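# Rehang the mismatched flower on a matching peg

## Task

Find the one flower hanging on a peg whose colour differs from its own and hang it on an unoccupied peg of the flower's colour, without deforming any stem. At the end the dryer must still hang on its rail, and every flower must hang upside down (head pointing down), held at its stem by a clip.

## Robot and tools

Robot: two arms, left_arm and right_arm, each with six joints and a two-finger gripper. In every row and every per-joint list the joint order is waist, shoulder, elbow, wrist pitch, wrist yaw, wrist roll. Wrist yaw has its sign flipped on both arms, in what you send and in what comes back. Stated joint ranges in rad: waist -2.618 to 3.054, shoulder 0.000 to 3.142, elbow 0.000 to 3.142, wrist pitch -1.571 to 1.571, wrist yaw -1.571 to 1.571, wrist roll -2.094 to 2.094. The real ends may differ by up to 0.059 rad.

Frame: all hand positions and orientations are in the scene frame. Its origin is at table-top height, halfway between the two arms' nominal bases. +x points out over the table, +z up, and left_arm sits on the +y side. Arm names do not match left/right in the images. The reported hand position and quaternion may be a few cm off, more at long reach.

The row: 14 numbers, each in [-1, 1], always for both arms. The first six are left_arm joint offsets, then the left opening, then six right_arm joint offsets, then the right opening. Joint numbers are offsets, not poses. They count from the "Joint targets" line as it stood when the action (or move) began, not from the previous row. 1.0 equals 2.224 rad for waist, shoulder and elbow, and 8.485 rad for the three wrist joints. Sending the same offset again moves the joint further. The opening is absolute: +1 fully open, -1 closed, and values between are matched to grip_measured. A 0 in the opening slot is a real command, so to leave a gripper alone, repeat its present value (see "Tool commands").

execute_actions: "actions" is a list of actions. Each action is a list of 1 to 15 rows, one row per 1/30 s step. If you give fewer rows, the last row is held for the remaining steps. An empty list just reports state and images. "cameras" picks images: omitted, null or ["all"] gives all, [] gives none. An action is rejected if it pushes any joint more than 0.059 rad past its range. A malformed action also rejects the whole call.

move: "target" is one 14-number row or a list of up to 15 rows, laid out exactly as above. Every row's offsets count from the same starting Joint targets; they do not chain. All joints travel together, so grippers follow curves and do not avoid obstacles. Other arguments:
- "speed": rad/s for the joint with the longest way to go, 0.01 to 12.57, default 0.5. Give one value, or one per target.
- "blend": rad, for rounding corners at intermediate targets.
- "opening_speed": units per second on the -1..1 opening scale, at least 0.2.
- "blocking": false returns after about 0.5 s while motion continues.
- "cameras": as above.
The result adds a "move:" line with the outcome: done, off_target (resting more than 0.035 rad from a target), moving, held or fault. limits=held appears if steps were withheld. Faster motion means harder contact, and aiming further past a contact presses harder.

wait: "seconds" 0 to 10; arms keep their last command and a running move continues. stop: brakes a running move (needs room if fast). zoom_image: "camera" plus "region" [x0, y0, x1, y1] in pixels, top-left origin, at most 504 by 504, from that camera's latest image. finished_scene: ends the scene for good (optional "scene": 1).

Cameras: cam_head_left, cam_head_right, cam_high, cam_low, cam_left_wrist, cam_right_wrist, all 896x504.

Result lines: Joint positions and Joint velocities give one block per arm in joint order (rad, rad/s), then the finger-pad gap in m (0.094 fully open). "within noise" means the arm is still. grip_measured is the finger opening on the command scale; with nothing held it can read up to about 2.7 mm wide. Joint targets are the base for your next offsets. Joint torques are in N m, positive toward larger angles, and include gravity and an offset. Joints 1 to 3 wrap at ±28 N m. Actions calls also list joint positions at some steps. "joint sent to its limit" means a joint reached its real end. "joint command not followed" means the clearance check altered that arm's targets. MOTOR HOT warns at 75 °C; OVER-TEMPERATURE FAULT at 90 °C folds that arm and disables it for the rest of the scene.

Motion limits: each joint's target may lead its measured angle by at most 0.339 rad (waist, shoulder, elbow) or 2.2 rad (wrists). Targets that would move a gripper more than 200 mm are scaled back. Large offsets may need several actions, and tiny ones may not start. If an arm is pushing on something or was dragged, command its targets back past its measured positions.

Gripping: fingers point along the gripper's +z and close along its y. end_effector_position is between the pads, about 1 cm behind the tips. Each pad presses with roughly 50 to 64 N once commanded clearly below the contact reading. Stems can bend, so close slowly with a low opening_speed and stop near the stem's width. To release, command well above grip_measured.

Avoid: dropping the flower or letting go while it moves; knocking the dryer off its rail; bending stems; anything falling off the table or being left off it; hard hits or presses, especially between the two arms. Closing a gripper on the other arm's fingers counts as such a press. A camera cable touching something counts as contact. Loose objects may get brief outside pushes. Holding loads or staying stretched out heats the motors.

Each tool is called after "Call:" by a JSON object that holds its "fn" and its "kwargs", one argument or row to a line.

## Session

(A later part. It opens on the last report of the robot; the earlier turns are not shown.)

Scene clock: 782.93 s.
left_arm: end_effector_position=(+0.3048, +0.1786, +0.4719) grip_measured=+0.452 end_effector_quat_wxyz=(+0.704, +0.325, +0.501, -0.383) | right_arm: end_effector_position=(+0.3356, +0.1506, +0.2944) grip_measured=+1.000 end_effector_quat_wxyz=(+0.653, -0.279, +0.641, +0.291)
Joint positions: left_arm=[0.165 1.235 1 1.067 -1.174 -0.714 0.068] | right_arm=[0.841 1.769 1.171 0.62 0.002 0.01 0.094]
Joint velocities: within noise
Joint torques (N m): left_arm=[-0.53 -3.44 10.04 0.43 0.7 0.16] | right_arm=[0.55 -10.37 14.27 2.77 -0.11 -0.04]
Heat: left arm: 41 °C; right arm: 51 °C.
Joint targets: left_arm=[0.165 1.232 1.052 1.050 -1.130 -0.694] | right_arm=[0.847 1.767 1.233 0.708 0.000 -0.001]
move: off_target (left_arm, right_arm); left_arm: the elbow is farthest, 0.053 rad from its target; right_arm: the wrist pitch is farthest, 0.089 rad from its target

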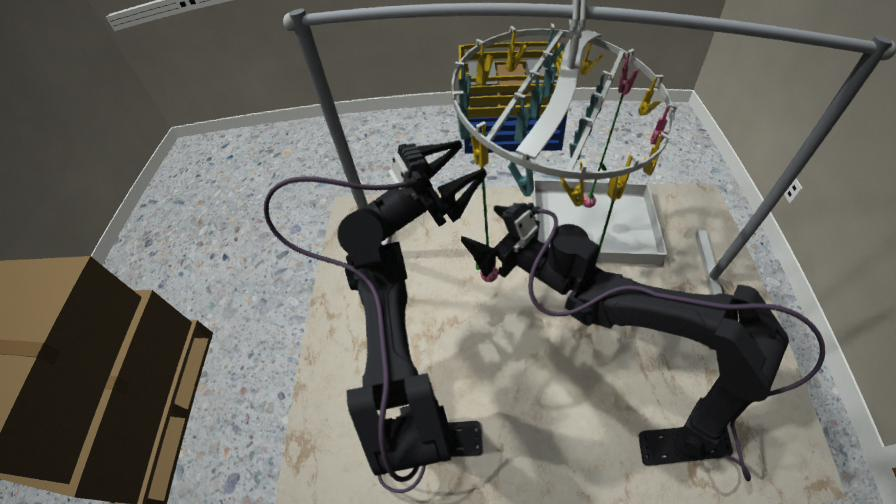

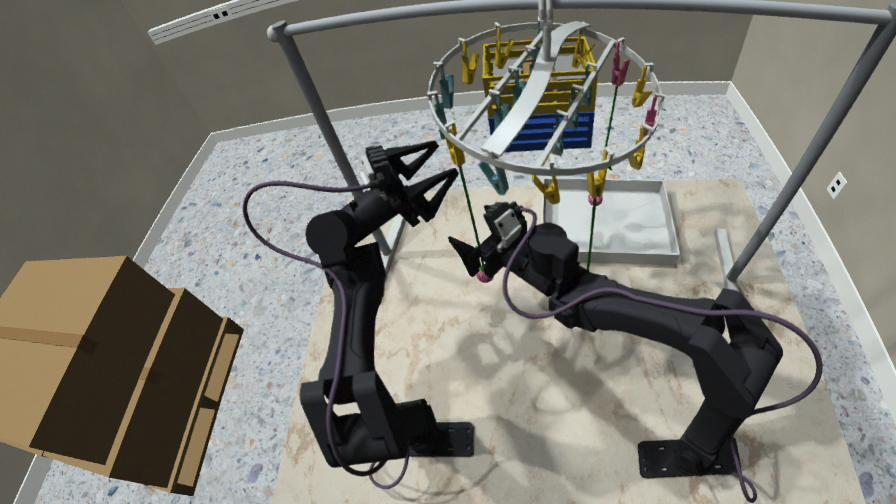

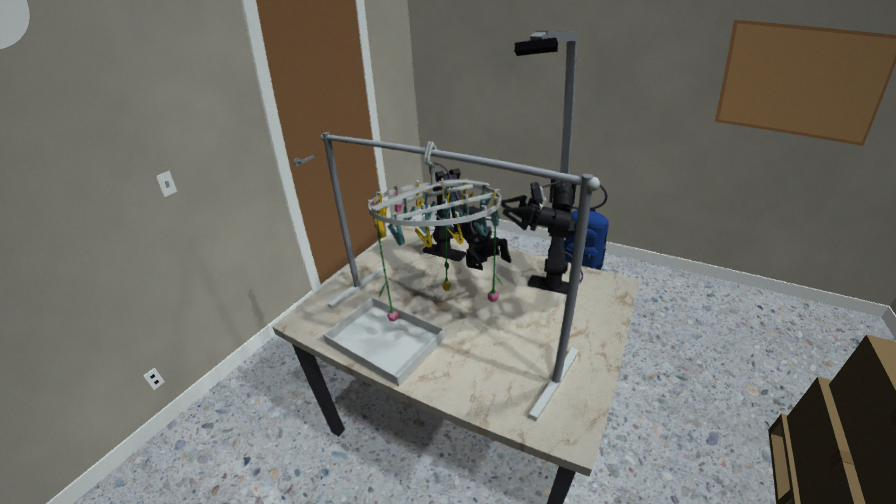

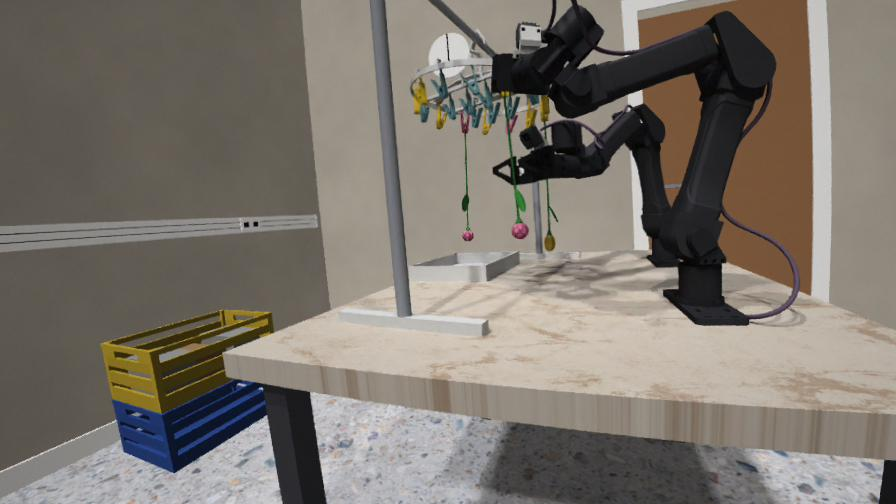

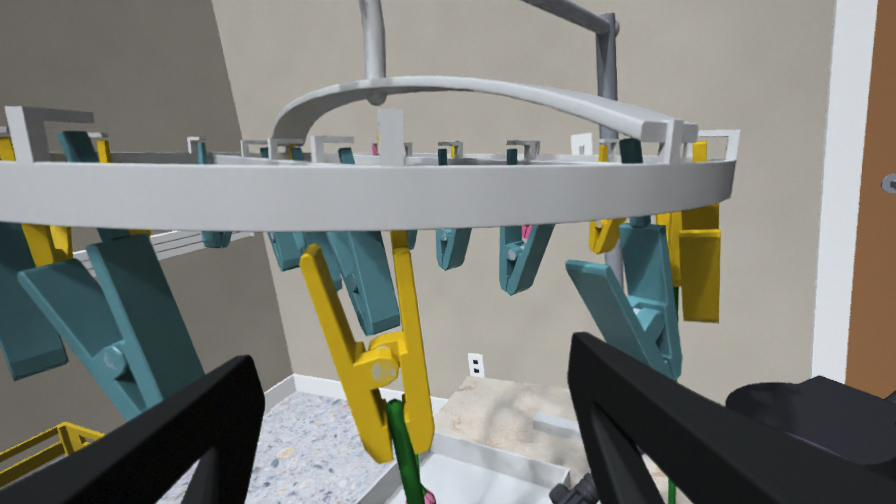

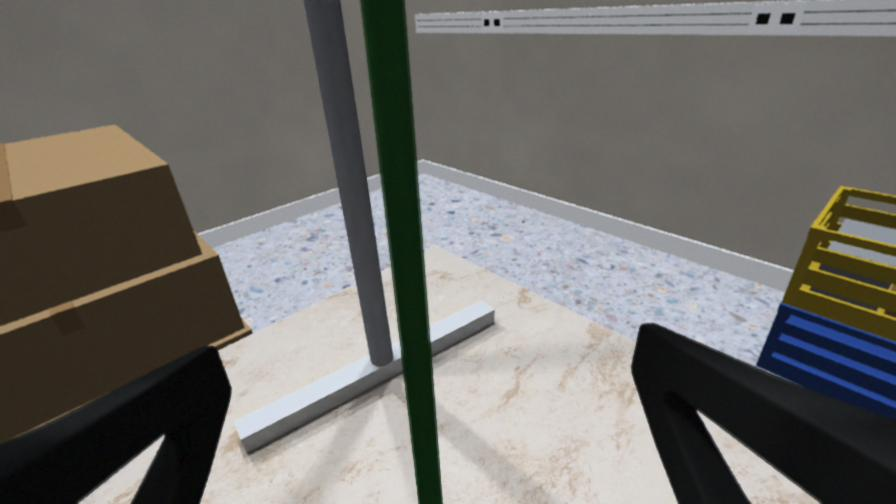

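Call:
{"fn": "move", "kwargs": {
  "target": [-0.071, 0.0112, 0.0382, -0.0363, 0.0232, 0.0246, 0.3, 0.003, 0, 0, 0, 0, 0, 0.6],
  "speed": 0.25,
  "cameras": ["cam_head_left", "cam_head_right", "cam_left_wrist", "cam_right_wrist", "cam_low"]
}}

Scene clock: 849.00 s.
left_arm: end_effector_position=(+0.3395, +0.1522, +0.4792) grip_measured=+0.302 end_effector_quat_wxyz=(+0.712, +0.276, +0.517, -0.386) | right_arm: end_effector_position=(+0.3356, +0.1505, +0.2948) grip_measured=+0.602 end_effector_quat_wxyz=(+0.653, -0.279, +0.641, +0.291)
Joint positions: left_arm=[0.007 1.262 1.079 0.767 -0.969 -0.505 0.061] | right_arm=[0.841 1.769 1.171 0.621 0.002 0.01 0.075]
Joint velocities: within noise
Joint torques (N m): left_arm=[-0.43 -3.93 10.71 0.72 0.54 0.19] | right_arm=[0.75 -10.37 14.27 2.77 -0.11 -0.04]
Heat: left arm: 40 °C; right arm: 58 °C.
Joint targets: left_arm=[0.007 1.257 1.137 0.742 -0.933 -0.486] | right_arm=[0.853 1.767 1.233 0.708 0.000 -0.001]
move: off_target (left_arm, right_arm); left_arm: the elbow is farthest, 0.058 rad from its target; right_arm: the wrist pitch is farthest, 0.087 rad from its target
Images, in order (width x height): cam_head_left 896x504, cam_head_right 896x504, cam_low 896x504, cam_left_wrist 896x504, cam_right_wrist 896x504.

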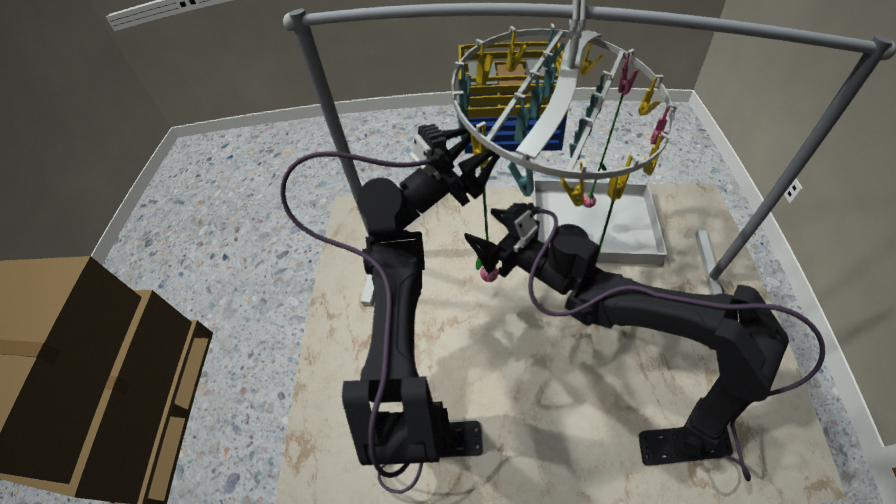

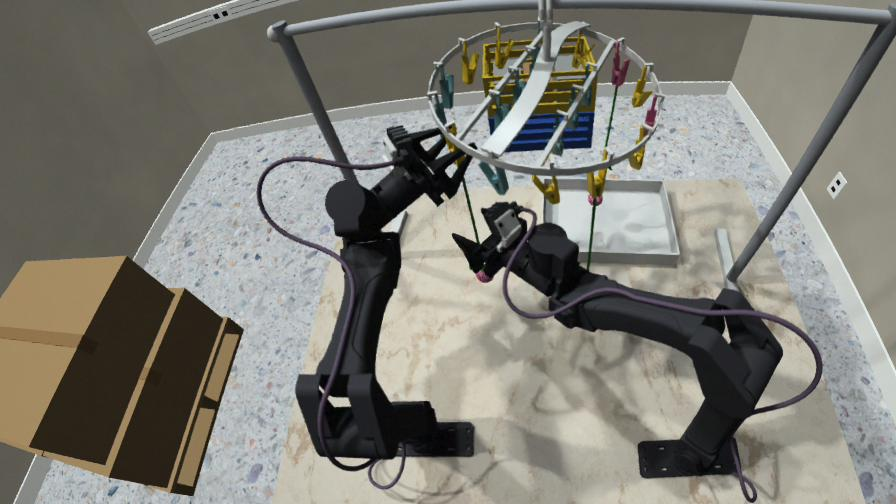

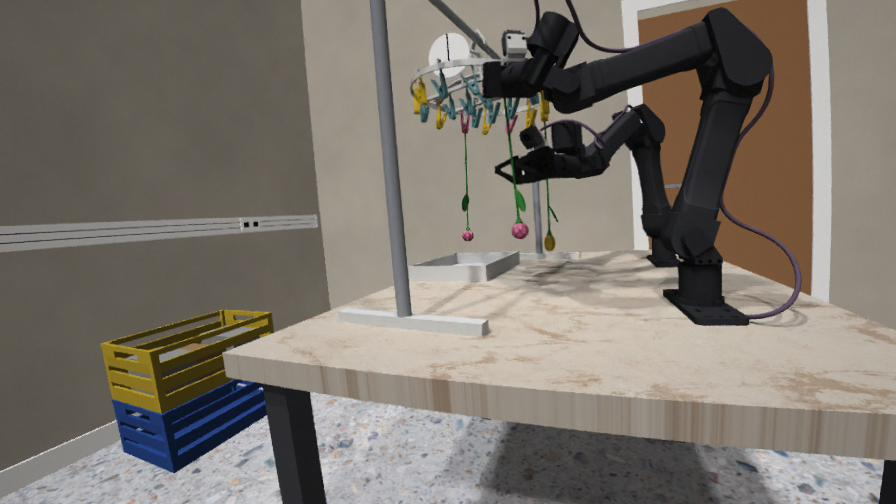

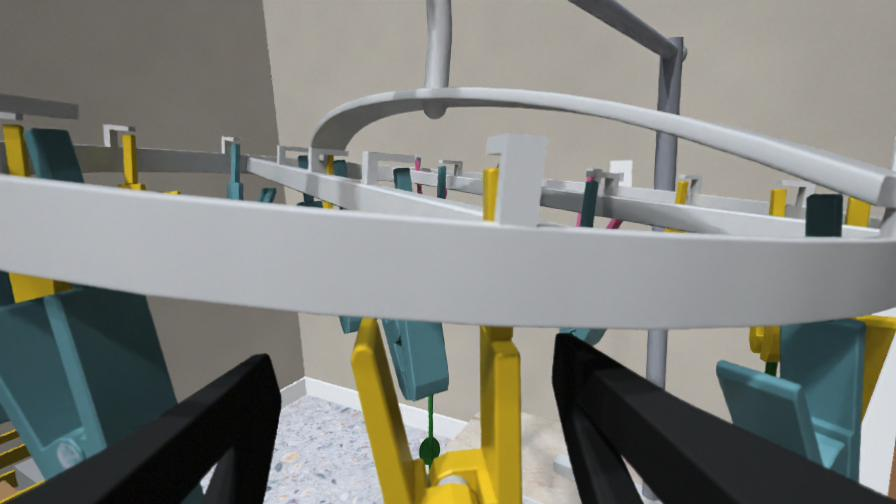

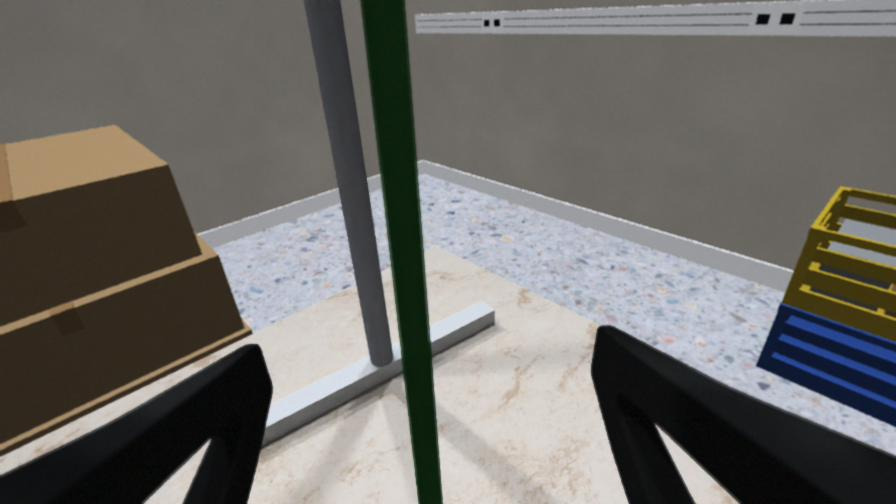

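Call:
{"fn": "zoom_image", "kwargs": {
  "camera": "cam_left_wrist",
  "region": [250, 280, 620, 504]
}}

Call:
{"fn": "zoom_image", "kwargs": {
  "camera": "cam_head_left",
  "region": [410, 100, 540, 220]
}}

Call:
{"fn": "zoom_image", "kwargs": {
  "camera": "cam_head_right",
  "region": [380, 100, 510, 220]
}}

Call:
{"fn": "zoom_image", "kwargs": {
  "camera": "cam_low",
  "region": [460, 30, 580, 150]
}}

Scaled by 1.362 from the camera's 896x504 image, which has a finer 1280x720 frame.

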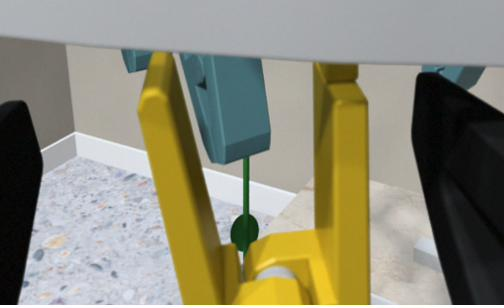

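Scaled by 3.877 from the camera's 896x504 image, which has a finer 1280x720 frame.

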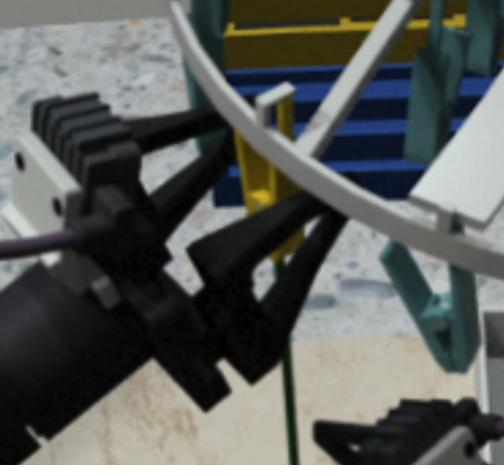

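Scaled by 3.877 from the camera's 896x504 image, which has a finer 1280x720 frame.

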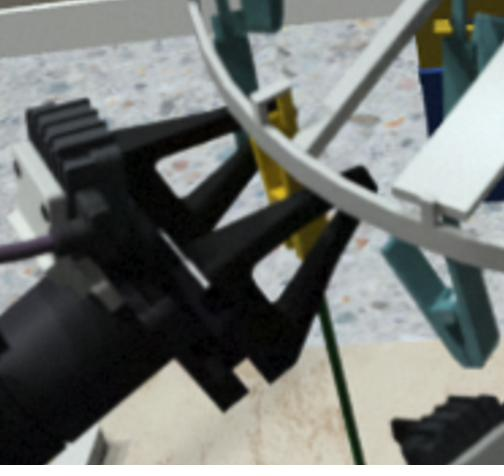

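Scaled by 4.200 from the camera's 896x504 image, which has a finer 1280x720 frame.

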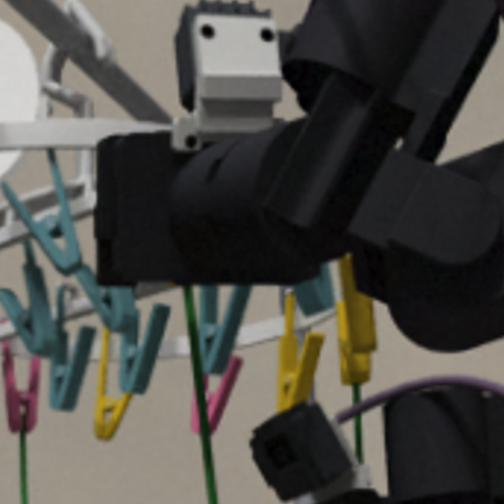

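Call:
{"fn": "move", "kwargs": {
  "target": [-0.0067, 0, 0, 0, 0, 0, -0.22, 0, 0, 0, 0, 0, 0, 0.3],
  "speed": 0.2,
  "opening_speed": 0.4,
  "cameras": ["cam_head_left", "cam_left_wrist", "cam_right_wrist"]
}}

Scene clock: 906.23 s.
left_arm: end_effector_position=(+0.3391, +0.1512, +0.4792) grip_measured=-0.218 end_effector_quat_wxyz=(+0.712, +0.277, +0.517, -0.387) | right_arm: end_effector_position=(+0.3356, +0.1505, +0.2948) grip_measured=+0.302 end_effector_quat_wxyz=(+0.653, -0.279, +0.641, +0.291)
Joint positions: left_arm=[0.004 1.262 1.079 0.767 -0.969 -0.505 0.037] | right_arm=[0.841 1.769 1.171 0.621 0.002 0.01 0.061]
Joint velocities: within noise
Joint torques (N m): left_arm=[-0.49 -4.07 10.67 0.71 0.52 0.11] | right_arm=[0.75 -10.39 14.27 2.77 -0.11 -0.03]
Heat: left arm: 42 °C; right arm: 59 °C.
Joint targets: left_arm=[-0.008 1.257 1.137 0.742 -0.933 -0.486] | right_arm=[0.853 1.767 1.233 0.708 0.000 -0.001]
move: off_target (left_arm, right_arm); left_arm: the elbow is farthest, 0.058 rad from its target; right_arm: the wrist pitch is farthest, 0.087 rad from its target
Images, in order (width x height): cam_head_left 896x504, cam_left_wrist 896x504, cam_right_wrist 896x504.

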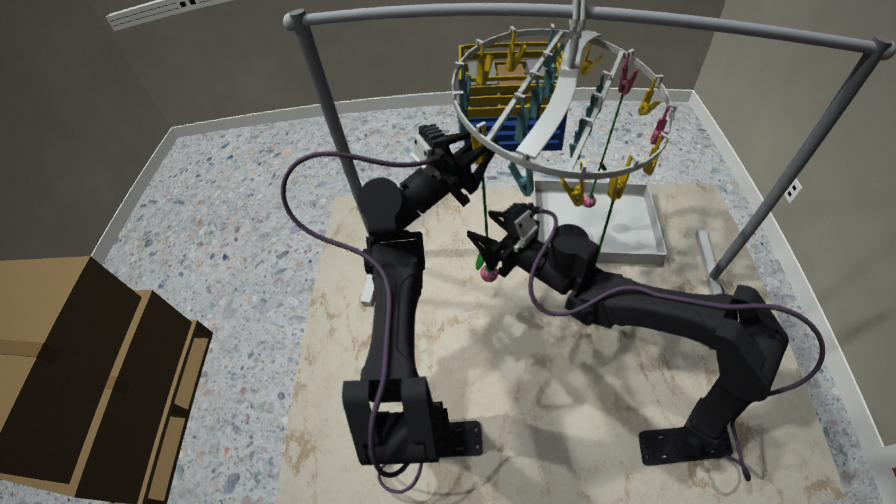

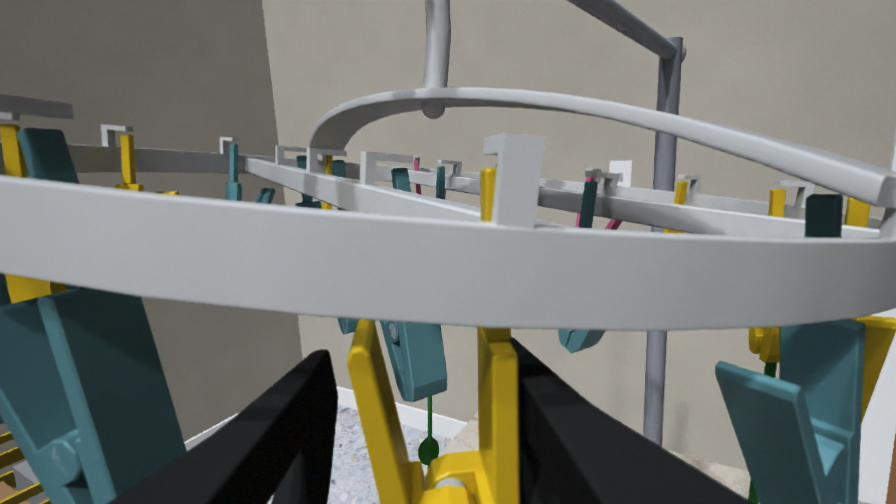

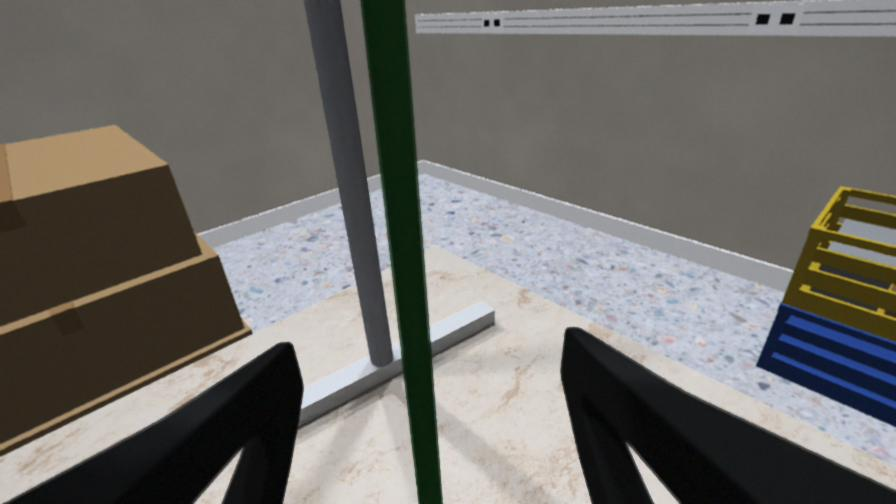

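Call:
{"fn": "zoom_image", "kwargs": {
  "camera": "cam_left_wrist",
  "region": [280, 300, 600, 504]
}}

Scaled by 1.575 from the camera's 896x504 image, which has a finer 1280x720 frame.

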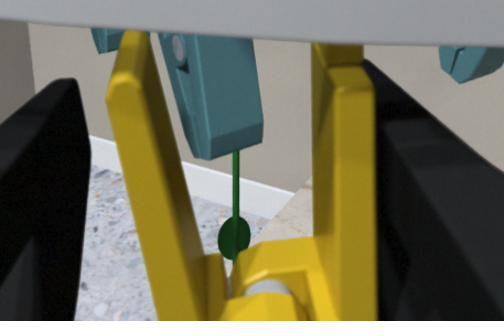

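Call:
{"fn": "move", "kwargs": {
  "target": [0, 0, 0, 0, 0, 0, -0.33, 0.007, 0, 0, 0, 0, 0, -0.6],
  "speed": 0.2,
  "opening_speed": 0.6,
  "cameras": ["cam_left_wrist", "cam_right_wrist"]
}}

Scene clock: 926.30 s.
left_arm: end_effector_position=(+0.3391, +0.1512, +0.4792) grip_measured=-0.328 end_effector_quat_wxyz=(+0.712, +0.277, +0.517, -0.387) | right_arm: end_effector_position=(+0.3260, +0.1591, +0.2948) grip_measured=-0.598 end_effector_quat_wxyz=(+0.650, -0.286, +0.638, +0.299)
Joint positions: left_arm=[0.004 1.262 1.079 0.767 -0.969 -0.505 0.032] | right_arm=[0.864 1.769 1.171 0.621 0.002 0.01 0.019]
Joint velocities: within noise
Joint torques (N m): left_arm=[-0.72 -3.89 10.62 0.72 0.49 0.06] | right_arm=[0.58 -10.39 14.27 2.77 -0.1 -0.03]
Heat: left arm: 42 °C; right arm: 60 °C.
Joint targets: left_arm=[-0.008 1.257 1.137 0.742 -0.933 -0.486] | right_arm=[0.869 1.767 1.233 0.708 0.000 -0.001]
move: off_target (left_arm, right_arm); left_arm: the elbow is farthest, 0.058 rad from its target; right_arm: the wrist pitch is farthest, 0.087 rad from its target
Images, in order (width x height): cam_left_wrist 896x504, cam_right_wrist 896x504.

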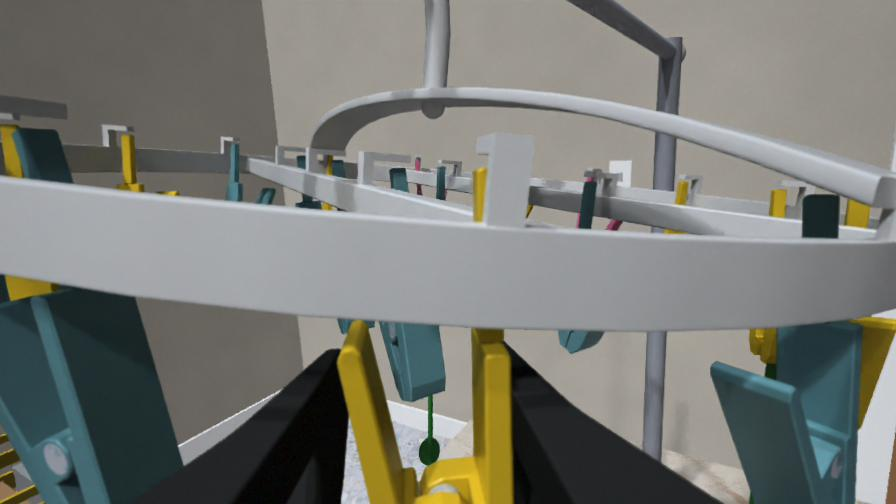

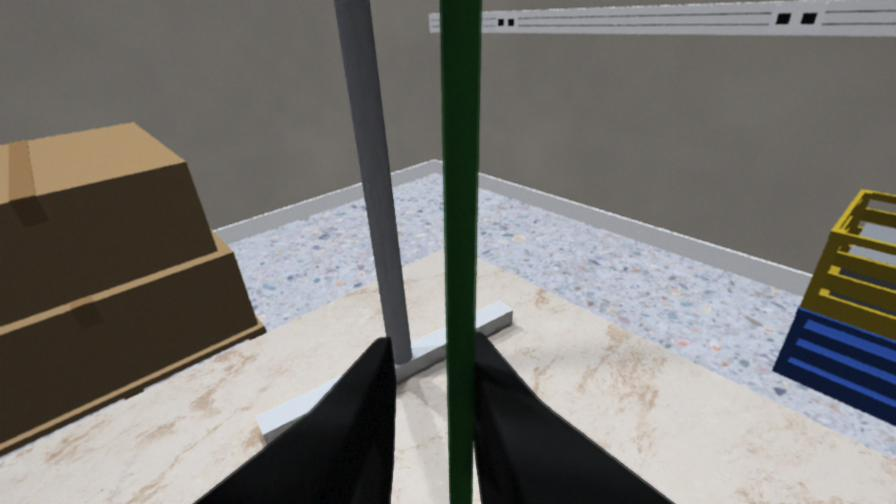

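Call:
{"fn": "move", "kwargs": {
  "target": [0, 0, 0, 0, 0, 0, -0.33, -0.0112, 0, 0, 0, 0, 0, -0.45],
  "speed": 0.1,
  "cameras": ["cam_right_wrist"]
}}

Call:
{"fn": "zoom_image", "kwargs": {
  "camera": "cam_right_wrist",
  "region": [340, 260, 540, 420]
}}

Scene clock: 933.57 s.
left_arm: end_effector_position=(+0.3391, +0.1512, +0.4792) grip_measured=-0.328 end_effector_quat_wxyz=(+0.712, +0.277, +0.517, -0.387) | right_arm: end_effector_position=(+0.3318, +0.1540, +0.2948) grip_measured=-0.452 end_effector_quat_wxyz=(+0.652, -0.282, +0.640, +0.294)
Joint positions: left_arm=[0.004 1.262 1.079 0.767 -0.969 -0.505 0.032] | right_arm=[0.85 1.769 1.171 0.621 0.002 0.01 0.026]
Joint velocities: within noise
Joint torques (N m): left_arm=[-0.8 -3.99 10.67 0.71 0.51 0.13] | right_arm=[-0.65 -10.37 14.27 2.76 -0.1 -0.03]
Heat: left arm: 43 °C; right arm: 60 °C.
Joint targets: left_arm=[-0.008 1.257 1.137 0.742 -0.933 -0.486] | right_arm=[0.844 1.767 1.233 0.708 0.000 -0.001]
move: off_target (left_arm, right_arm); left_arm: the elbow is farthest, 0.058 rad from its target; right_arm: the wrist pitch is farthest, 0.087 rad from its target
Images, in order (width x height): cam_right_wrist 896x504.

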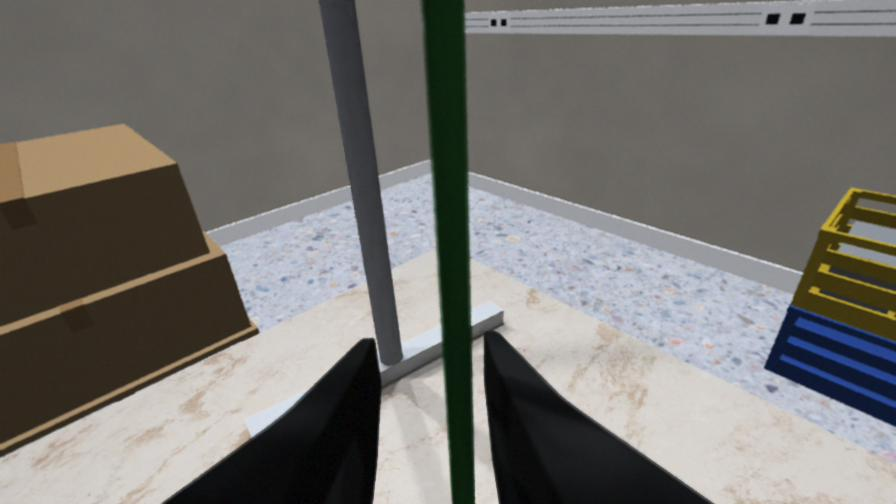

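Scaled by 2.520 from the camera's 896x504 image, which has a finer 1280x720 frame.

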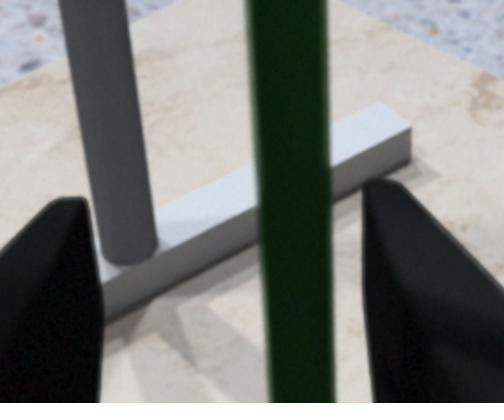

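Call:
{"fn": "move", "kwargs": {
  "target": [0, 0, 0, 0, 0, 0, -0.33, -0.0058, 0, 0, 0, 0, 0, -0.45],
  "speed": 0.1,
  "cameras": ["cam_left_wrist", "cam_right_wrist"]
}}

Scene clock: 946.57 s.
left_arm: end_effector_position=(+0.3391, +0.1512, +0.4792) grip_measured=-0.328 end_effector_quat_wxyz=(+0.712, +0.277, +0.517, -0.387) | right_arm: end_effector_position=(+0.3343, +0.1517, +0.2948) grip_measured=-0.452 end_effector_quat_wxyz=(+0.653, -0.280, +0.641, +0.292)
Joint positions: left_arm=[0.004 1.262 1.079 0.767 -0.969 -0.505 0.032] | right_arm=[0.844 1.769 1.171 0.621 0.002 0.01 0.026]
Joint velocities: within noise
Joint torques (N m): left_arm=[-0.51 -4.03 10.71 0.74 0.5 0.19] | right_arm=[-0.66 -10.39 14.26 2.77 -0.1 -0.03]
Heat: left arm: 43 °C; right arm: 60 °C.
Joint targets: left_arm=[-0.008 1.257 1.137 0.742 -0.933 -0.486] | right_arm=[0.831 1.767 1.233 0.708 0.000 -0.001]
move: off_target (left_arm, right_arm); left_arm: the elbow is farthest, 0.058 rad from its target; right_arm: the wrist pitch is farthest, 0.087 rad from its target
Images, in order (width x height): cam_left_wrist 896x504, cam_right_wrist 896x504.

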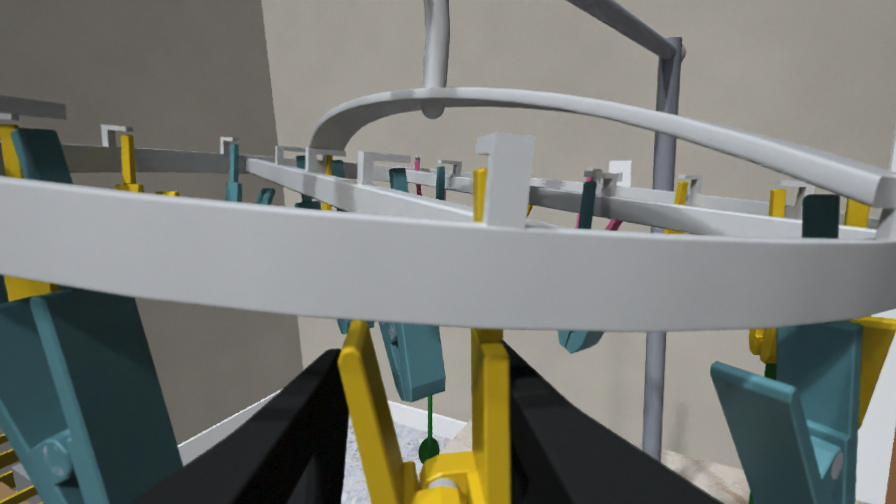

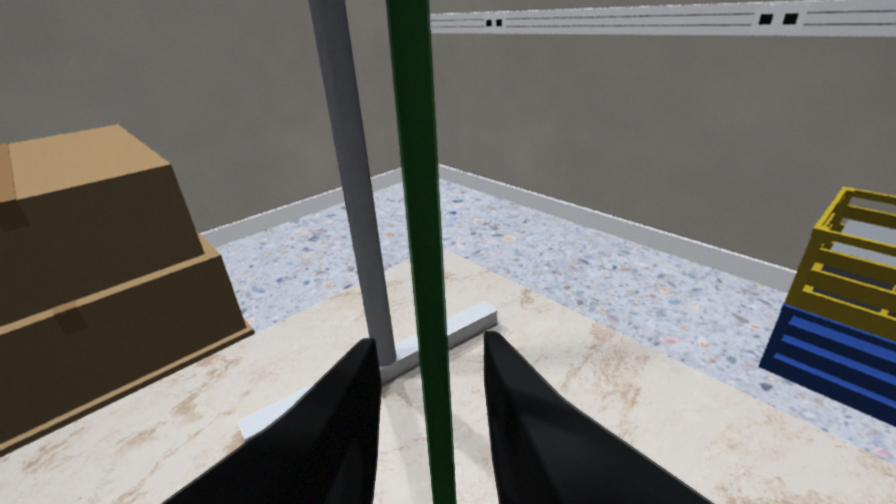

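Call:
{"fn": "move", "kwargs": {
  "target": [0, 0, 0, 0, 0, 0, -0.33, 0, 0, 0, 0, 0, 0, -0.97],
  "opening_speed": 0.35,
  "cameras": ["cam_left_wrist", "cam_right_wrist"]
}}

Scene clock: 950.97 s.
left_arm: end_effector_position=(+0.3391, +0.1512, +0.4792) grip_measured=-0.328 end_effector_quat_wxyz=(+0.712, +0.277, +0.517, -0.387) | right_arm: end_effector_position=(+0.3343, +0.1517, +0.2948) grip_measured=-0.906 end_effector_quat_wxyz=(+0.653, -0.280, +0.641, +0.292)
Joint positions: left_arm=[0.004 1.262 1.079 0.767 -0.969 -0.505 0.032] | right_arm=[0.844 1.769 1.171 0.621 0.002 0.01 0.004]
Joint velocities: within noise
Joint torques (N m): left_arm=[-0.72 -4.03 10.84 0.75 0.53 0.07] | right_arm=[-0.64 -10.39 14.27 2.76 -0.1 -0.03]
Heat: left arm: 43 °C; right arm: 60 °C.
Joint targets: left_arm=[-0.008 1.257 1.137 0.742 -0.933 -0.486] | right_arm=[0.831 1.767 1.233 0.708 0.000 -0.001]
move: off_target (left_arm, right_arm); left_arm: the elbow is farthest, 0.058 rad from its target; right_arm: the wrist pitch is farthest, 0.087 rad from its target
Images, in order (width x height): cam_left_wrist 896x504, cam_right_wrist 896x504.

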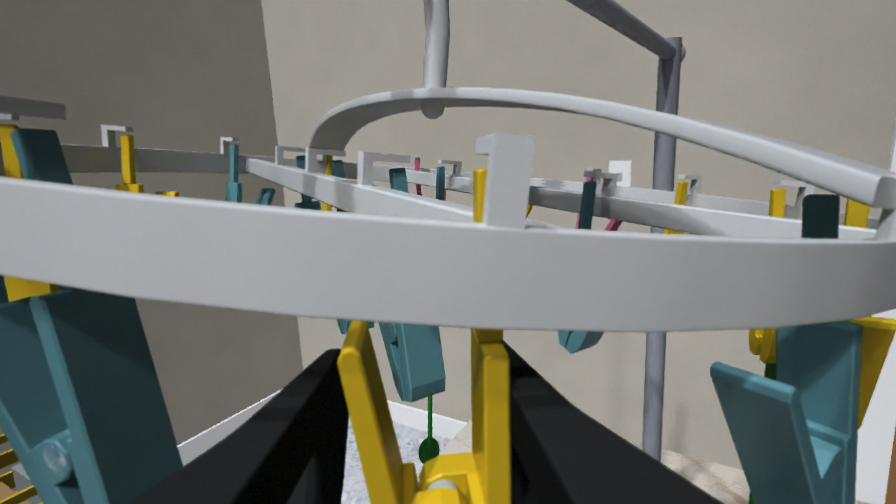

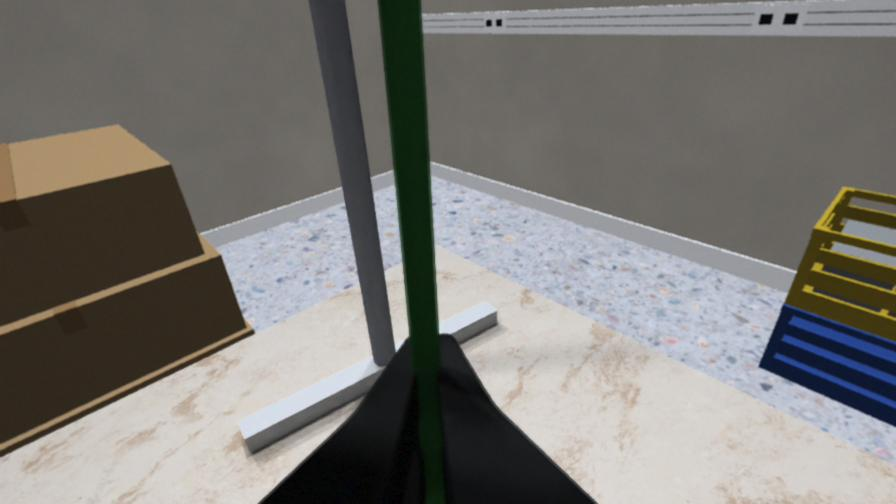

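Call:
{"fn": "zoom_image", "kwargs": {
  "camera": "cam_right_wrist",
  "region": [330, 300, 560, 504]
}}

Call:
{"fn": "zoom_image", "kwargs": {
  "camera": "cam_head_left",
  "region": [440, 180, 600, 290]
}}

Call:
{"fn": "zoom_image", "kwargs": {
  "camera": "cam_low",
  "region": [470, 120, 590, 240]
}}

Scaled by 2.191 from the camera's 896x504 image, which has a finer 1280x720 frame.

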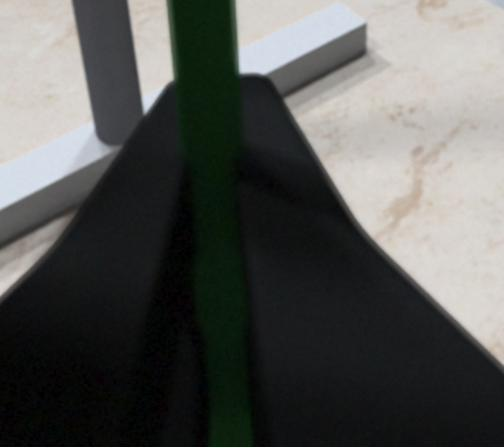

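This scene's latest camera images include none from cam_head_left. They are from: cam_left_wrist, cam_right_wrist. cam_head_left's image comes with the result of a call that names it in "cameras".

This scene's latest camera images include none from cam_low. They are from: cam_left_wrist, cam_right_wrist. cam_low's image comes with the result of a call that names it in "cameras".

Call:
{"fn": "move", "kwargs": {
  "target": [0, 0, 0, 0, 0, 0, -0.55, 0, 0, 0, 0, 0, 0, -0.97],
  "opening_speed": 0.3,
  "cameras": ["cam_head_left", "cam_low", "cam_left_wrist", "cam_right_wrist"]
}}

Call:
{"fn": "zoom_image", "kwargs": {
  "camera": "cam_left_wrist",
  "region": [280, 300, 600, 504]
}}

Call:
{"fn": "zoom_image", "kwargs": {
  "camera": "cam_head_left",
  "region": [430, 100, 560, 290]
}}

Call:
{"fn": "zoom_image", "kwargs": {
  "camera": "cam_low",
  "region": [470, 70, 590, 240]
}}

Scene clock: 976.73 s.
left_arm: end_effector_position=(+0.3385, +0.1501, +0.4798) grip_measured=-0.541 end_effector_quat_wxyz=(+0.711, +0.278, +0.516, -0.388) | right_arm: end_effector_position=(+0.3343, +0.1517, +0.2948) grip_measured=-0.907 end_effector_quat_wxyz=(+0.653, -0.280, +0.641, +0.292)
Joint positions: left_arm=[0.001 1.262 1.081 0.767 -0.969 -0.505 0.022] | right_arm=[0.844 1.769 1.171 0.621 0.002 0.01 0.004]
Joint velocities: within noise
Joint torques (N m): left_arm=[-0.51 -4.23 10.66 0.74 0.46 0.17] | right_arm=[-0.66 -10.39 14.27 2.76 -0.1 -0.03]
Heat: left arm: 43 °C; right arm: 61 °C.
Joint targets: left_arm=[-0.008 1.257 1.137 0.742 -0.933 -0.486] | right_arm=[0.831 1.767 1.233 0.708 0.000 -0.001]
move: off_target (left_arm, right_arm); left_arm: the elbow is farthest, 0.056 rad from its target; right_arm: the wrist pitch is farthest, 0.087 rad from its target
Images, in order (width x height): cam_head_left 896x504, cam_low 896x504, cam_left_wrist 896x504, cam_right_wrist 896x504.

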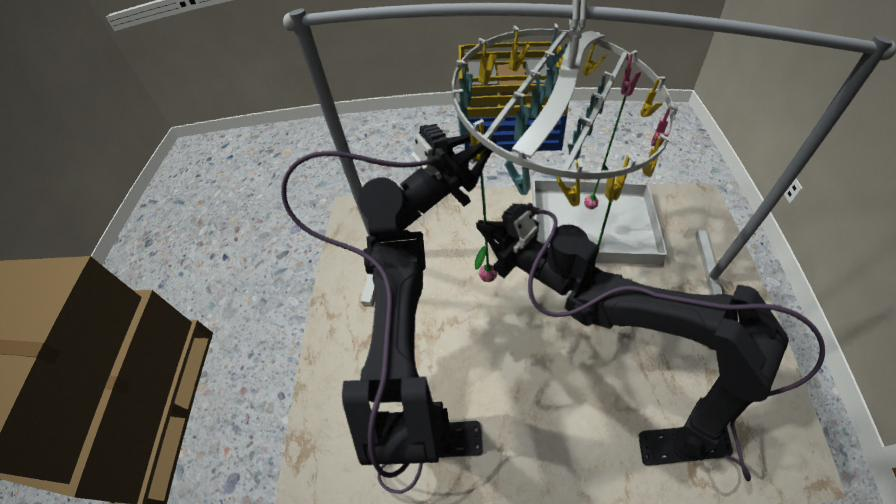

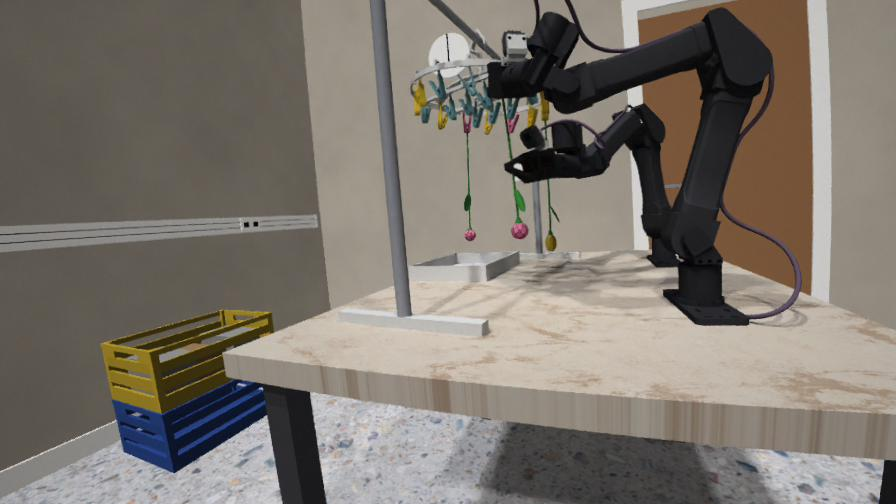

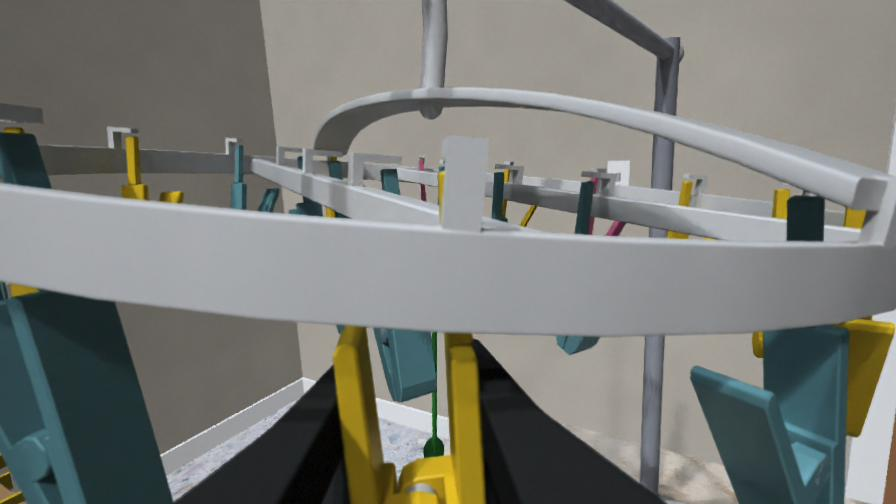

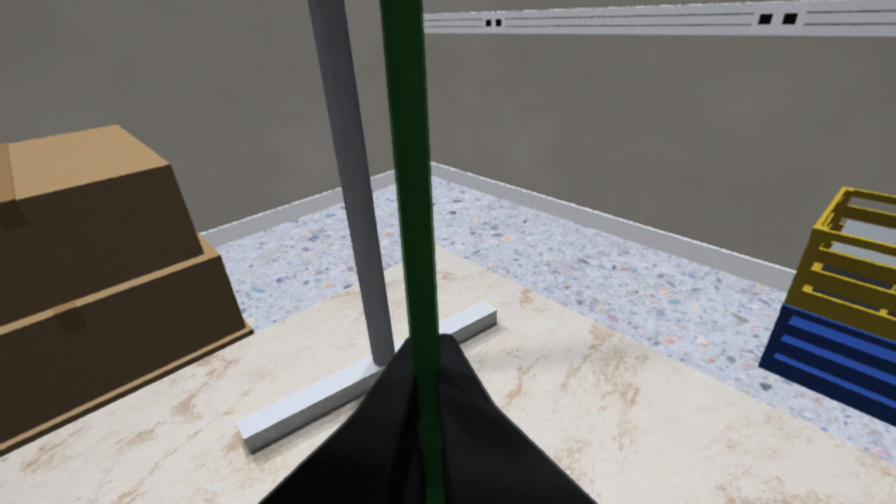

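Scaled by 1.575 from the camera's 896x504 image, which has a finer 1280x720 frame.

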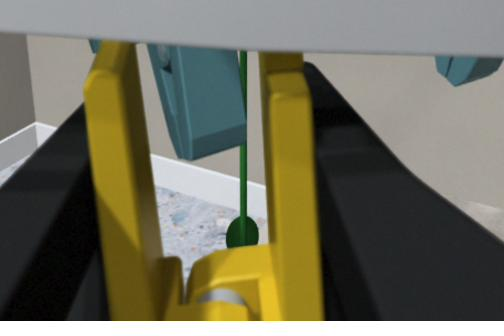

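Scaled by 2.653 from the camera's 896x504 image, which has a finer 1280x720 frame.

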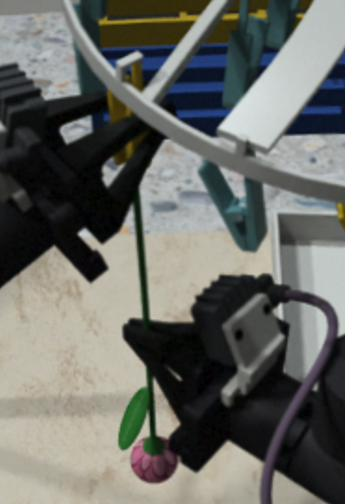

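Scaled by 2.965 from the camera's 896x504 image, which has a finer 1280x720 frame.

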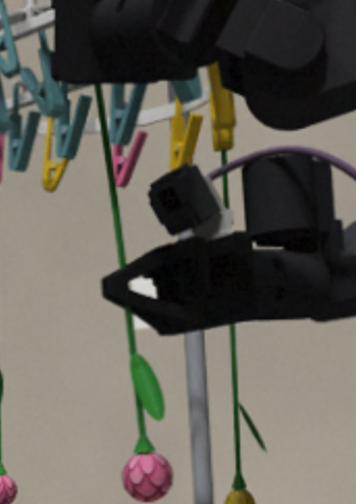

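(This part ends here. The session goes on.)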